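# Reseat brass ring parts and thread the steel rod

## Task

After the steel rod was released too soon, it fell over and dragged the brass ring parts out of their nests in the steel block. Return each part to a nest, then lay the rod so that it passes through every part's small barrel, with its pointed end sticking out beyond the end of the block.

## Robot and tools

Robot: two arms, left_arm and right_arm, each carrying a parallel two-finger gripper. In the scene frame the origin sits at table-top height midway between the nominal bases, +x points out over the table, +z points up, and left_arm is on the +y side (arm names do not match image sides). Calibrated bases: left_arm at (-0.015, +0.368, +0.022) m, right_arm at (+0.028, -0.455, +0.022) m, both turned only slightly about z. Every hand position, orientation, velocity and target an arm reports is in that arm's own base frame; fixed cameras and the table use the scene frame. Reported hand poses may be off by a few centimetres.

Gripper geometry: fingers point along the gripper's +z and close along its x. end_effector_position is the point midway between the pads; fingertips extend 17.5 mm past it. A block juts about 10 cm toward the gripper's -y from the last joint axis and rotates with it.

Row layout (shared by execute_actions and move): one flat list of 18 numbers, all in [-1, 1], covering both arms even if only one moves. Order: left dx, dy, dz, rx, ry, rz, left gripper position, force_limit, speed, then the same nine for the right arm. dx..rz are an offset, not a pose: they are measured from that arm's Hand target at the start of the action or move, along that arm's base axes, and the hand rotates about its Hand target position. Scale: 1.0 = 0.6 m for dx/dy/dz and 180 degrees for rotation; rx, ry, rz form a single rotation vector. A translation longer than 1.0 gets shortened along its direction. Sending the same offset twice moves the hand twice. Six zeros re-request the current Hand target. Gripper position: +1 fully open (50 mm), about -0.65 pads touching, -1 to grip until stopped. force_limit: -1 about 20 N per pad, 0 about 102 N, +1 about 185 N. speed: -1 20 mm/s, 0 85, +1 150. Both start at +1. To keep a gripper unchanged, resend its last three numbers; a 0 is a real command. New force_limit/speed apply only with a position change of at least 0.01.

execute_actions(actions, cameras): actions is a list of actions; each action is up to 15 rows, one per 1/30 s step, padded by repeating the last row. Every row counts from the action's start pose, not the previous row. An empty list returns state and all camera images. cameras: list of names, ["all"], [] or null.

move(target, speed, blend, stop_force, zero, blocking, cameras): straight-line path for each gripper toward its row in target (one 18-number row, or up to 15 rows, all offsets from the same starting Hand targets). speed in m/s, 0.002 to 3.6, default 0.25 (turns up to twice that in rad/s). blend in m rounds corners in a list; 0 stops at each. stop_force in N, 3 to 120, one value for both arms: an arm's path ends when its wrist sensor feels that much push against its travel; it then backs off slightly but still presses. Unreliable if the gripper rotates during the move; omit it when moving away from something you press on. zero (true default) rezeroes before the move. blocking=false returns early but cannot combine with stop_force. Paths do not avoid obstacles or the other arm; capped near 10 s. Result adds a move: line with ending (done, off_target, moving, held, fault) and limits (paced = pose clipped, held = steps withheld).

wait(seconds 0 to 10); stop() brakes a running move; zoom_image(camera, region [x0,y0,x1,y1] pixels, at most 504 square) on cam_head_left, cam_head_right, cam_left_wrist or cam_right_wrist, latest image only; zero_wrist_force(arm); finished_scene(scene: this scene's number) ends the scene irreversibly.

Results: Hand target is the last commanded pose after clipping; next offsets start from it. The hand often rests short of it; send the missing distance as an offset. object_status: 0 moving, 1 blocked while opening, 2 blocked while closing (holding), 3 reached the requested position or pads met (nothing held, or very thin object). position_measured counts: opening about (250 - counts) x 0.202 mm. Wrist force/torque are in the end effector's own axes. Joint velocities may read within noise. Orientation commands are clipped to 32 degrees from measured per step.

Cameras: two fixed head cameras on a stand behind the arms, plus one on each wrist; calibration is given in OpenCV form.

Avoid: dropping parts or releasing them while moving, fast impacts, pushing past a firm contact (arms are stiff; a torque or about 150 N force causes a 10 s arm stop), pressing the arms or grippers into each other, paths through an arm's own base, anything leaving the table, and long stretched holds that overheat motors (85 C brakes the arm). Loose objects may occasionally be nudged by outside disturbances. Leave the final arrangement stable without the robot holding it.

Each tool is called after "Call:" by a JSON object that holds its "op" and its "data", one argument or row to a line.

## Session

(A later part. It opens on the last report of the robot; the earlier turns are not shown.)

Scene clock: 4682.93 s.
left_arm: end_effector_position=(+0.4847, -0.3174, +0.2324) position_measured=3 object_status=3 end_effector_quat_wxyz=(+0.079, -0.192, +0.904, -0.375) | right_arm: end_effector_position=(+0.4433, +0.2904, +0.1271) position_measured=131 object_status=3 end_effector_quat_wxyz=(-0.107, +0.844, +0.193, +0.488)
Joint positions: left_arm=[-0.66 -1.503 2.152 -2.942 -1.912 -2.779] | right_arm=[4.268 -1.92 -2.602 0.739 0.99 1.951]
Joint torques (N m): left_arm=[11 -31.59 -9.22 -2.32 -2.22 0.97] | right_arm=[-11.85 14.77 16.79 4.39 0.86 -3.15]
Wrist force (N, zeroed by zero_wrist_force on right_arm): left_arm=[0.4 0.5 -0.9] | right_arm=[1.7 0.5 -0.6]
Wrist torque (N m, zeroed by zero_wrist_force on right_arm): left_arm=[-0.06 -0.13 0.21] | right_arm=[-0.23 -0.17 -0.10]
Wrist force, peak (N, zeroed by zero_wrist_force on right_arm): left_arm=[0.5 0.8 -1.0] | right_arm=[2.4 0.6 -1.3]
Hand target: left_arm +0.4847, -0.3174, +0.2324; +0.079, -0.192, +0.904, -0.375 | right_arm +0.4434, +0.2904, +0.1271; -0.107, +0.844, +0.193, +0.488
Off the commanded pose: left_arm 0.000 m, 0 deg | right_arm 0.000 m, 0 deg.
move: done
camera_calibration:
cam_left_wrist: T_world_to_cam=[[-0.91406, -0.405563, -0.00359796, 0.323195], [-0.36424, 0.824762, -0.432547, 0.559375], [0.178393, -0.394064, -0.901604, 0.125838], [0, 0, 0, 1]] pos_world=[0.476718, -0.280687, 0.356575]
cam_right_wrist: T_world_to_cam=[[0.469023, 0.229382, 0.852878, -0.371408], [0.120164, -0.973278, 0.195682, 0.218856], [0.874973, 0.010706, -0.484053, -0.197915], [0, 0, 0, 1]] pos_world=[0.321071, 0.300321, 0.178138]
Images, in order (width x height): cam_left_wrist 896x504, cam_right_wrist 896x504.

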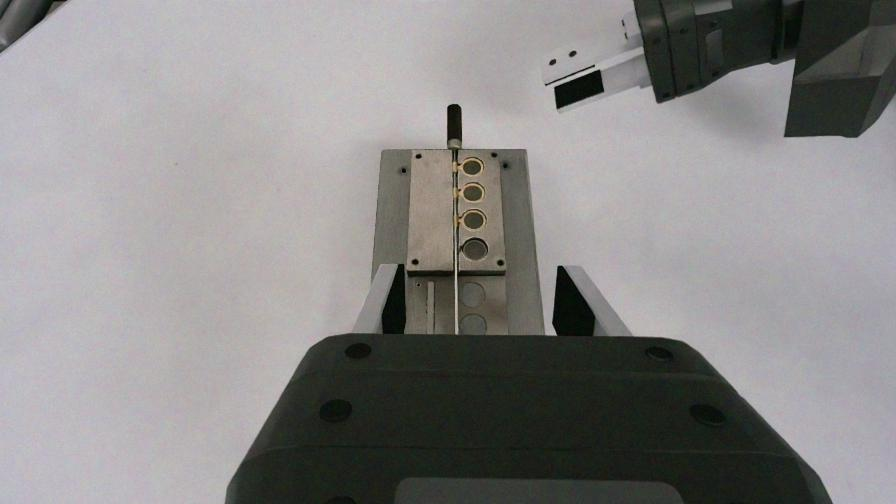

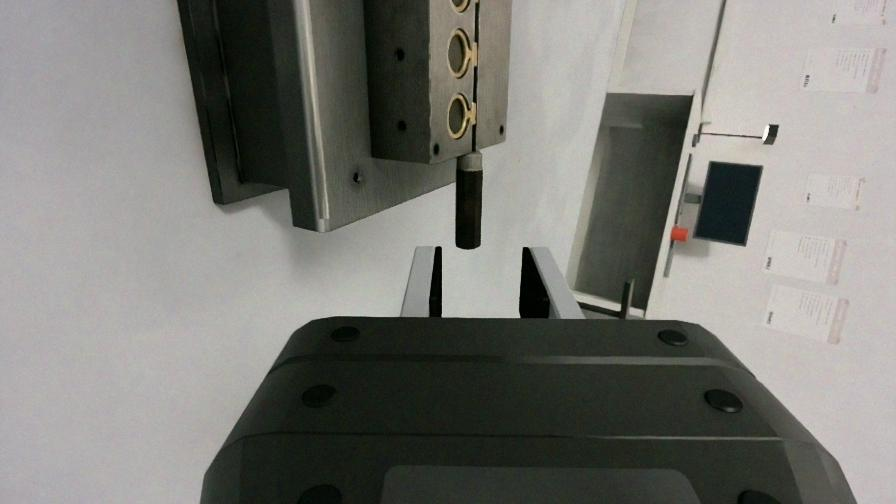

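Call:
{"op": "move", "data": {
  "target": [
    [0,0,0,0,0,0,1,-1,-0.5, -0.0334,0.0672,0,0,0,0,0.142,-0.6,-1],
    [0,0,0,0,0,0,1,-1,-0.5, 0.0054,0.0865,-0.025,0,0,0,0.142,-0.6,-1]
  ],
  "speed": 0.08,
  "blend": [0.01,0],
  "cameras": ["cam_left_wrist","cam_right_wrist"]
}}

Call:
{"op": "zoom_image", "data": {
  "camera": "cam_right_wrist",
  "region": [380, 0, 560, 250]
}}

Scene clock: 4729.43 s.
left_arm: end_effector_position=(+0.4847, -0.3174, +0.2324) position_measured=3 object_status=3 end_effector_quat_wxyz=(+0.079, -0.192, +0.904, -0.375) | right_arm: end_effector_position=(+0.4467, +0.3422, +0.1121) position_measured=131 object_status=3 end_effector_quat_wxyz=(-0.107, +0.844, +0.193, +0.488)
Joint positions: left_arm=[-0.66 -1.503 2.152 -2.942 -1.912 -2.779] | right_arm=[4.328 -2.008 -2.503 0.703 0.943 1.994]
Joint torques (N m): left_arm=[10.79 -32.05 -9.4 -2.21 -2.12 1.04] | right_arm=[12.97 31.7 3.54 2 -2.62 3.17]
Wrist force (N, zeroed by zero_wrist_force on right_arm): left_arm=[0.4 0.6 -0.9] | right_arm=[1.9 0.4 -0.4]
Wrist torque (N m, zeroed by zero_wrist_force on right_arm): left_arm=[-0.04 -0.13 0.21] | right_arm=[-0.29 -0.17 -0.10]
Wrist force, peak (N, zeroed by zero_wrist_force on right_arm): left_arm=[0.4 0.6 -1.1] | right_arm=[1.7 2.2 -0.8]
Hand target: left_arm +0.4847, -0.3174, +0.2324; +0.079, -0.192, +0.904, -0.375 | right_arm +0.4466, +0.3423, +0.1121; -0.107, +0.844, +0.193, +0.488
Off the commanded pose: left_arm 0.000 m, 0 deg | right_arm 0.000 m, 0 deg.
move: done
camera_calibration:
cam_left_wrist: T_world_to_cam=[[-0.91406, -0.405563, -0.00359796, 0.323195], [-0.36424, 0.824762, -0.432547, 0.559375], [0.178393, -0.394064, -0.901604, 0.125838], [0, 0, 0, 1]] pos_world=[0.476718, -0.280687, 0.356575]
cam_right_wrist: T_world_to_cam=[[0.468933, 0.2295, 0.852896, -0.37206], [0.120022, -0.973252, 0.195896, 0.271812], [0.875041, 0.0105043, -0.483935, -0.208589], [0, 0, 0, 1]] pos_world=[0.324371, 0.352121, 0.163138]
Images, in order (width x height): cam_left_wrist 896x504, cam_right_wrist 896x504.

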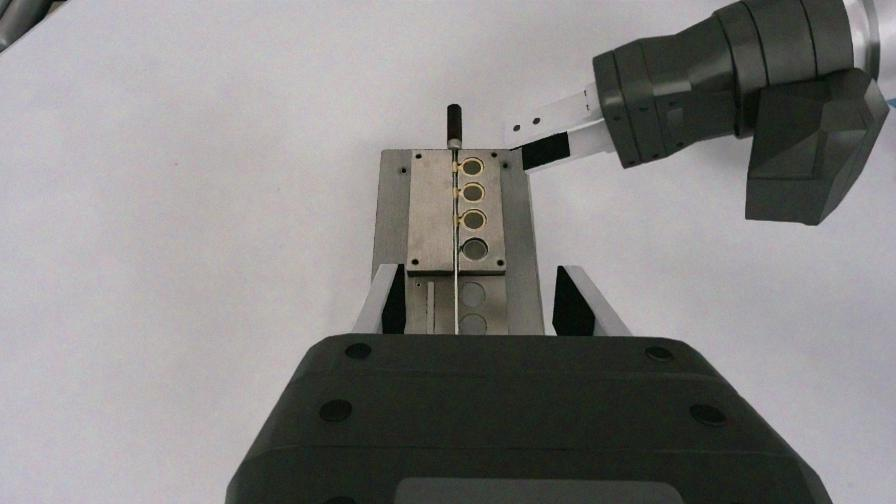

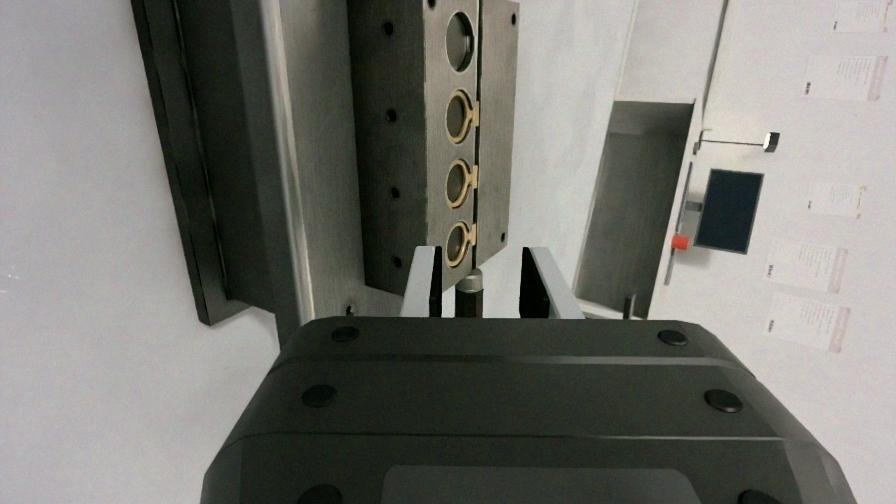

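Scaled by 2.016 from the camera's 896x504 image, which has a finer 1280x720 frame.

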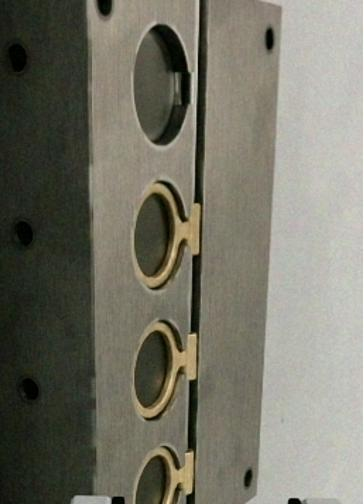

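Call:
{"op": "zoom_image", "data": {
  "camera": "cam_right_wrist",
  "region": [430, 0, 500, 90]
}}

Call:
{"op": "zoom_image", "data": {
  "camera": "cam_right_wrist",
  "region": [430, 75, 500, 150]
}}

Call:
{"op": "zoom_image", "data": {
  "camera": "cam_right_wrist",
  "region": [430, 145, 500, 220]
}}

Call:
{"op": "zoom_image", "data": {
  "camera": "cam_right_wrist",
  "region": [430, 210, 500, 285]
}}

Scaled by 5.600 from the camera's 896x504 image, which has a finer 1280x720 frame.

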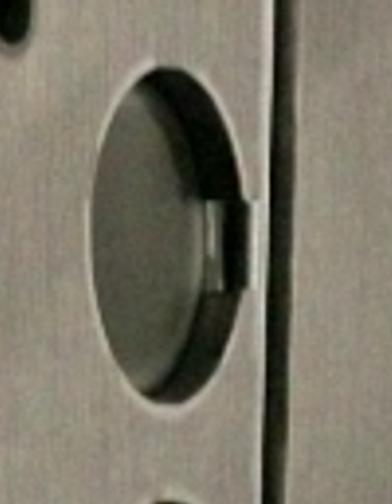

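Scaled by 6.720 from the camera's 896x504 image, which has a finer 1280x720 frame.

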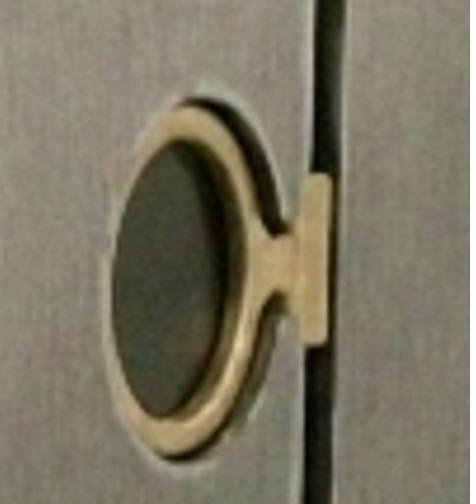

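Scaled by 6.720 from the camera's 896x504 image, which has a finer 1280x720 frame.

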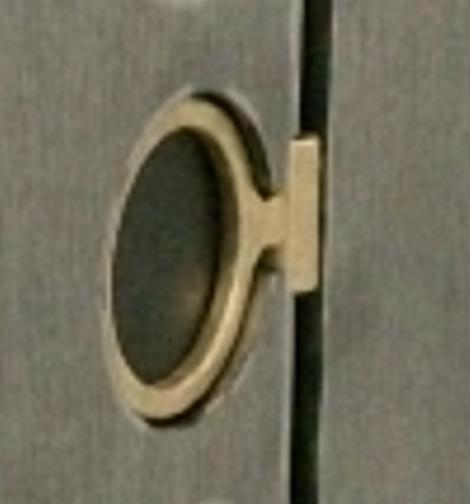

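Scaled by 6.720 from the camera's 896x504 image, which has a finer 1280x720 frame.

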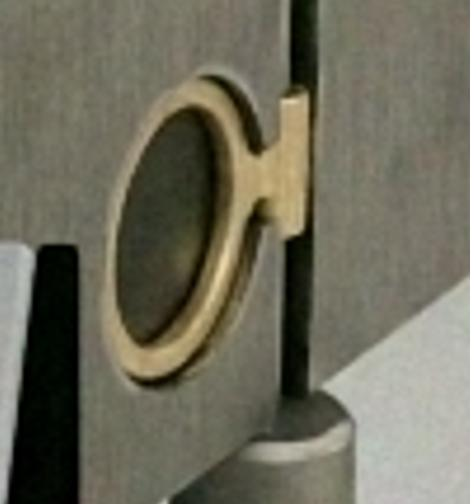

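Call:
{"op": "move", "data": {
  "target": [
    [-0.054,0.1219,0.0667,0,0,0,1,-1,-0.5, -0.0777,-0.0386,0.05,0,0,0,0.142,-0.6,-1],
    [-0.054,0.1219,0.0667,0,0,0,1,-1,-0.5, -0.0777,-0.0386,0.2,0,0,0,0.142,-0.6,-1]
  ],
  "speed": 0.1,
  "blend": [0.02,0],
  "cameras": ["all"]
}}

Call:
{"op": "zoom_image", "data": {
  "camera": "cam_left_wrist",
  "region": [380, 60, 560, 320]
}}

Call:
{"op": "zoom_image", "data": {
  "camera": "cam_head_left",
  "region": [400, 180, 570, 320]
}}

Call:
{"op": "zoom_image", "data": {
  "camera": "cam_head_right",
  "region": [400, 180, 570, 320]
}}

Scene clock: 4837.53 s.
left_arm: end_effector_position=(+0.4523, -0.2443, +0.2724) position_measured=3 object_status=3 end_effector_quat_wxyz=(+0.079, -0.192, +0.904, -0.375) | right_arm: end_effector_position=(+0.4000, +0.3191, +0.2321) position_measured=131 object_status=3 end_effector_quat_wxyz=(-0.107, +0.844, +0.193, +0.488)
Joint positions: left_arm=[-0.553 -1.706 2.216 -2.772 -1.982 -2.692] | right_arm=[4.454 -1.436 -2.562 0.124 0.846 2.099]
Joint torques (N m): left_arm=[-11.82 -10.64 -36.63 -6.54 0.64 -1.15] | right_arm=[12.4 18.28 10.5 2.15 -2.74 1.05]
Wrist force (N, zeroed by zero_wrist_force on right_arm): left_arm=[0.2 0.3 -1.3] | right_arm=[1.9 0.4 -0.6]
Wrist torque (N m, zeroed by zero_wrist_force on right_arm): left_arm=[-0.11 -0.10 0.09] | right_arm=[-0.17 -0.22 -0.18]
Wrist force, peak (N, zeroed by zero_wrist_force on right_arm): left_arm=[0.5 0.5 -1.7] | right_arm=[3.2 0.6 -1.4]
Hand target: left_arm +0.4523, -0.2443, +0.2724; +0.079, -0.192, +0.904, -0.375 | right_arm +0.4000, +0.3191, +0.2321; -0.107, +0.844, +0.193, +0.488
Off the commanded pose: left_arm 0.000 m, 0 deg | right_arm 0.000 m, 0 deg.
move: done
camera_calibration:
cam_left_wrist: T_world_to_cam=[[-0.91406, -0.405563, -0.00359686, 0.32337], [-0.364248, 0.824779, -0.432508, 0.504577], [0.178376, -0.394028, -0.901623, 0.19651], [0, 0, 0, 1]] pos_world=[0.444318, -0.207587, 0.396575]
cam_right_wrist: T_world_to_cam=[[0.468985, 0.229252, 0.852934, -0.447197], [0.120001, -0.973309, 0.195624, 0.231518], [0.875016, 0.0106079, -0.483978, -0.109512], [0, 0, 0, 1]] pos_world=[0.277771, 0.329021, 0.283138]

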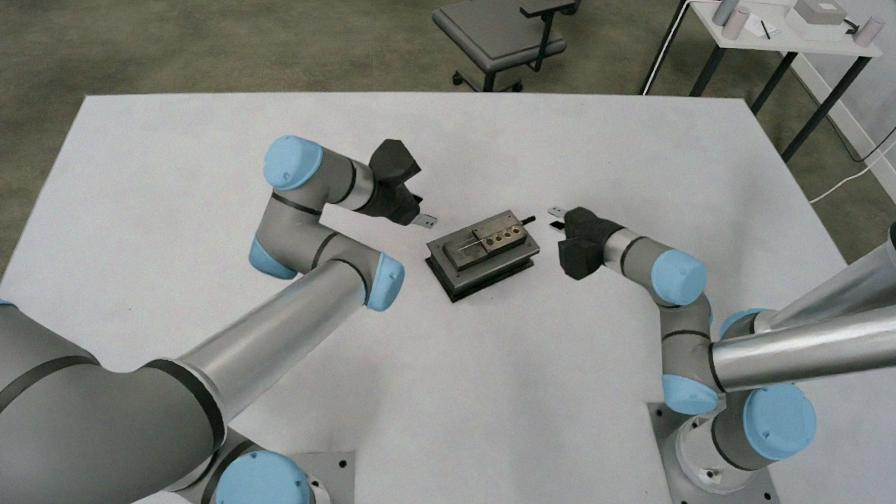

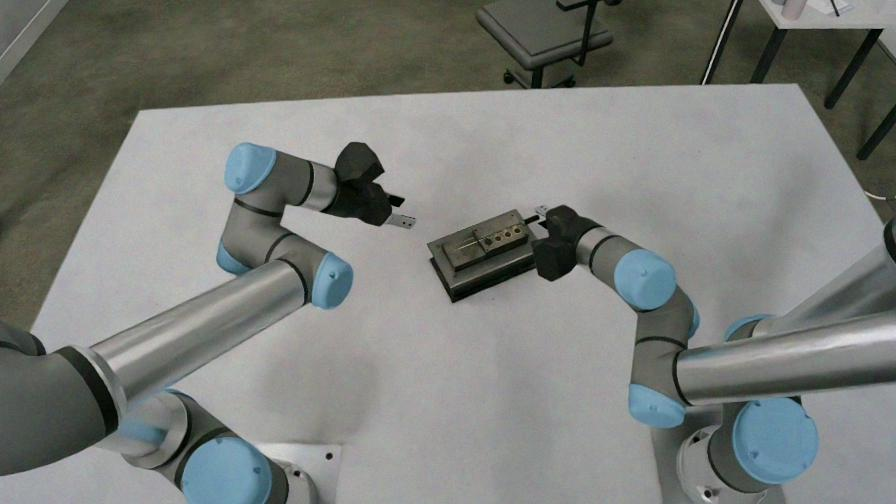

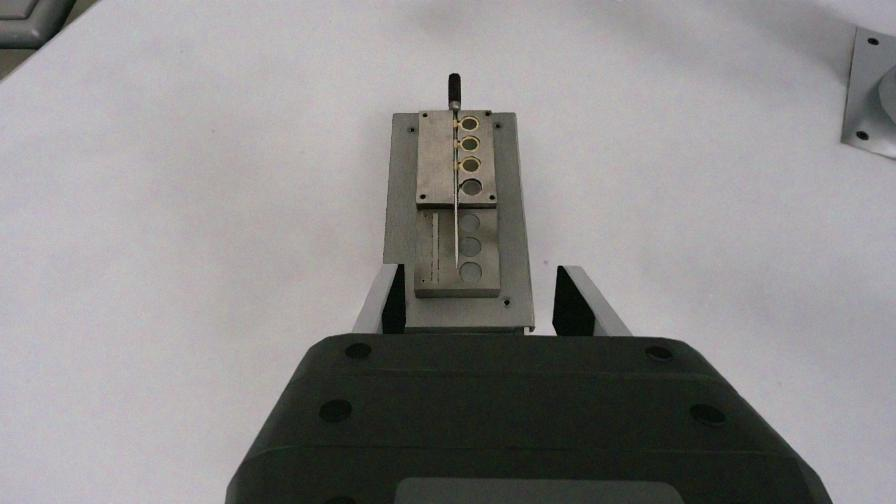

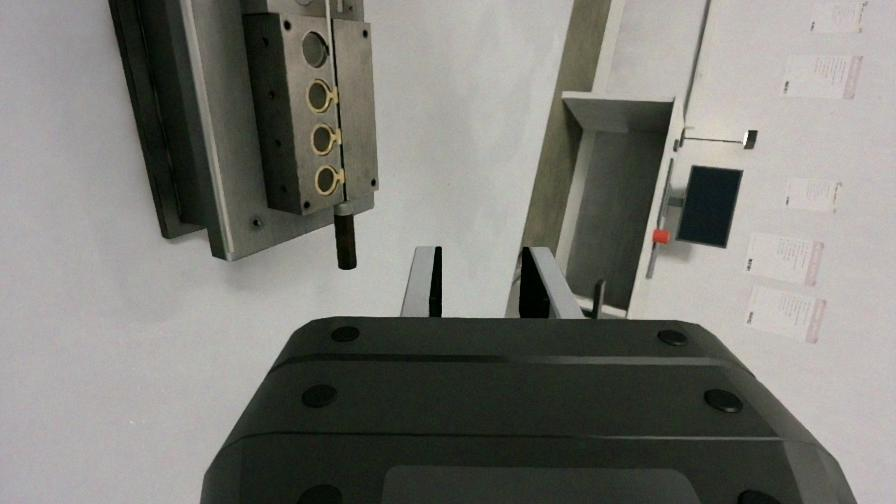

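Scaled by 1.938 from the camera's 896x504 image, which has a finer 1280x720 frame.

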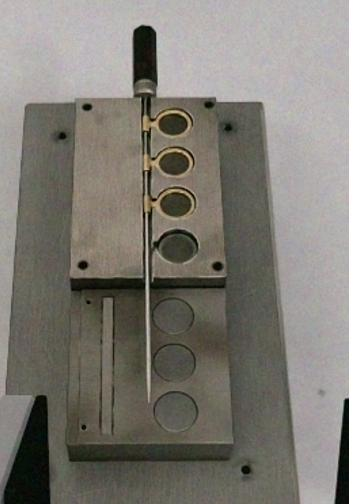

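Scaled by 2.965 from the camera's 896x504 image, which has a finer 1280x720 frame.

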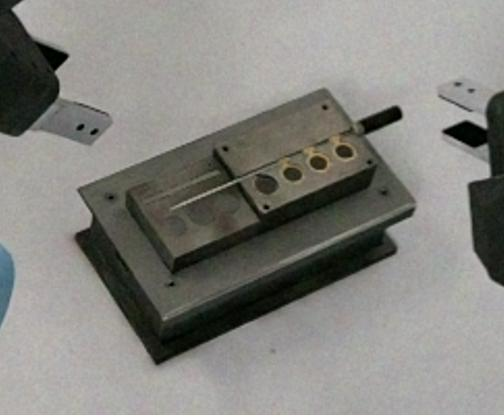

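Scaled by 2.965 from the camera's 896x504 image, which has a finer 1280x720 frame.

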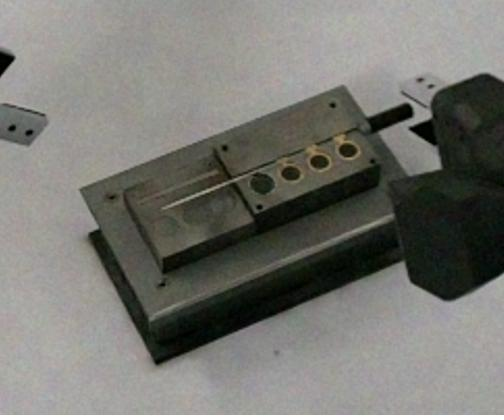

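Call:
{"op": "finished_scene", "data": {
  "scene": 1
}}

The scene is finished: the task was done.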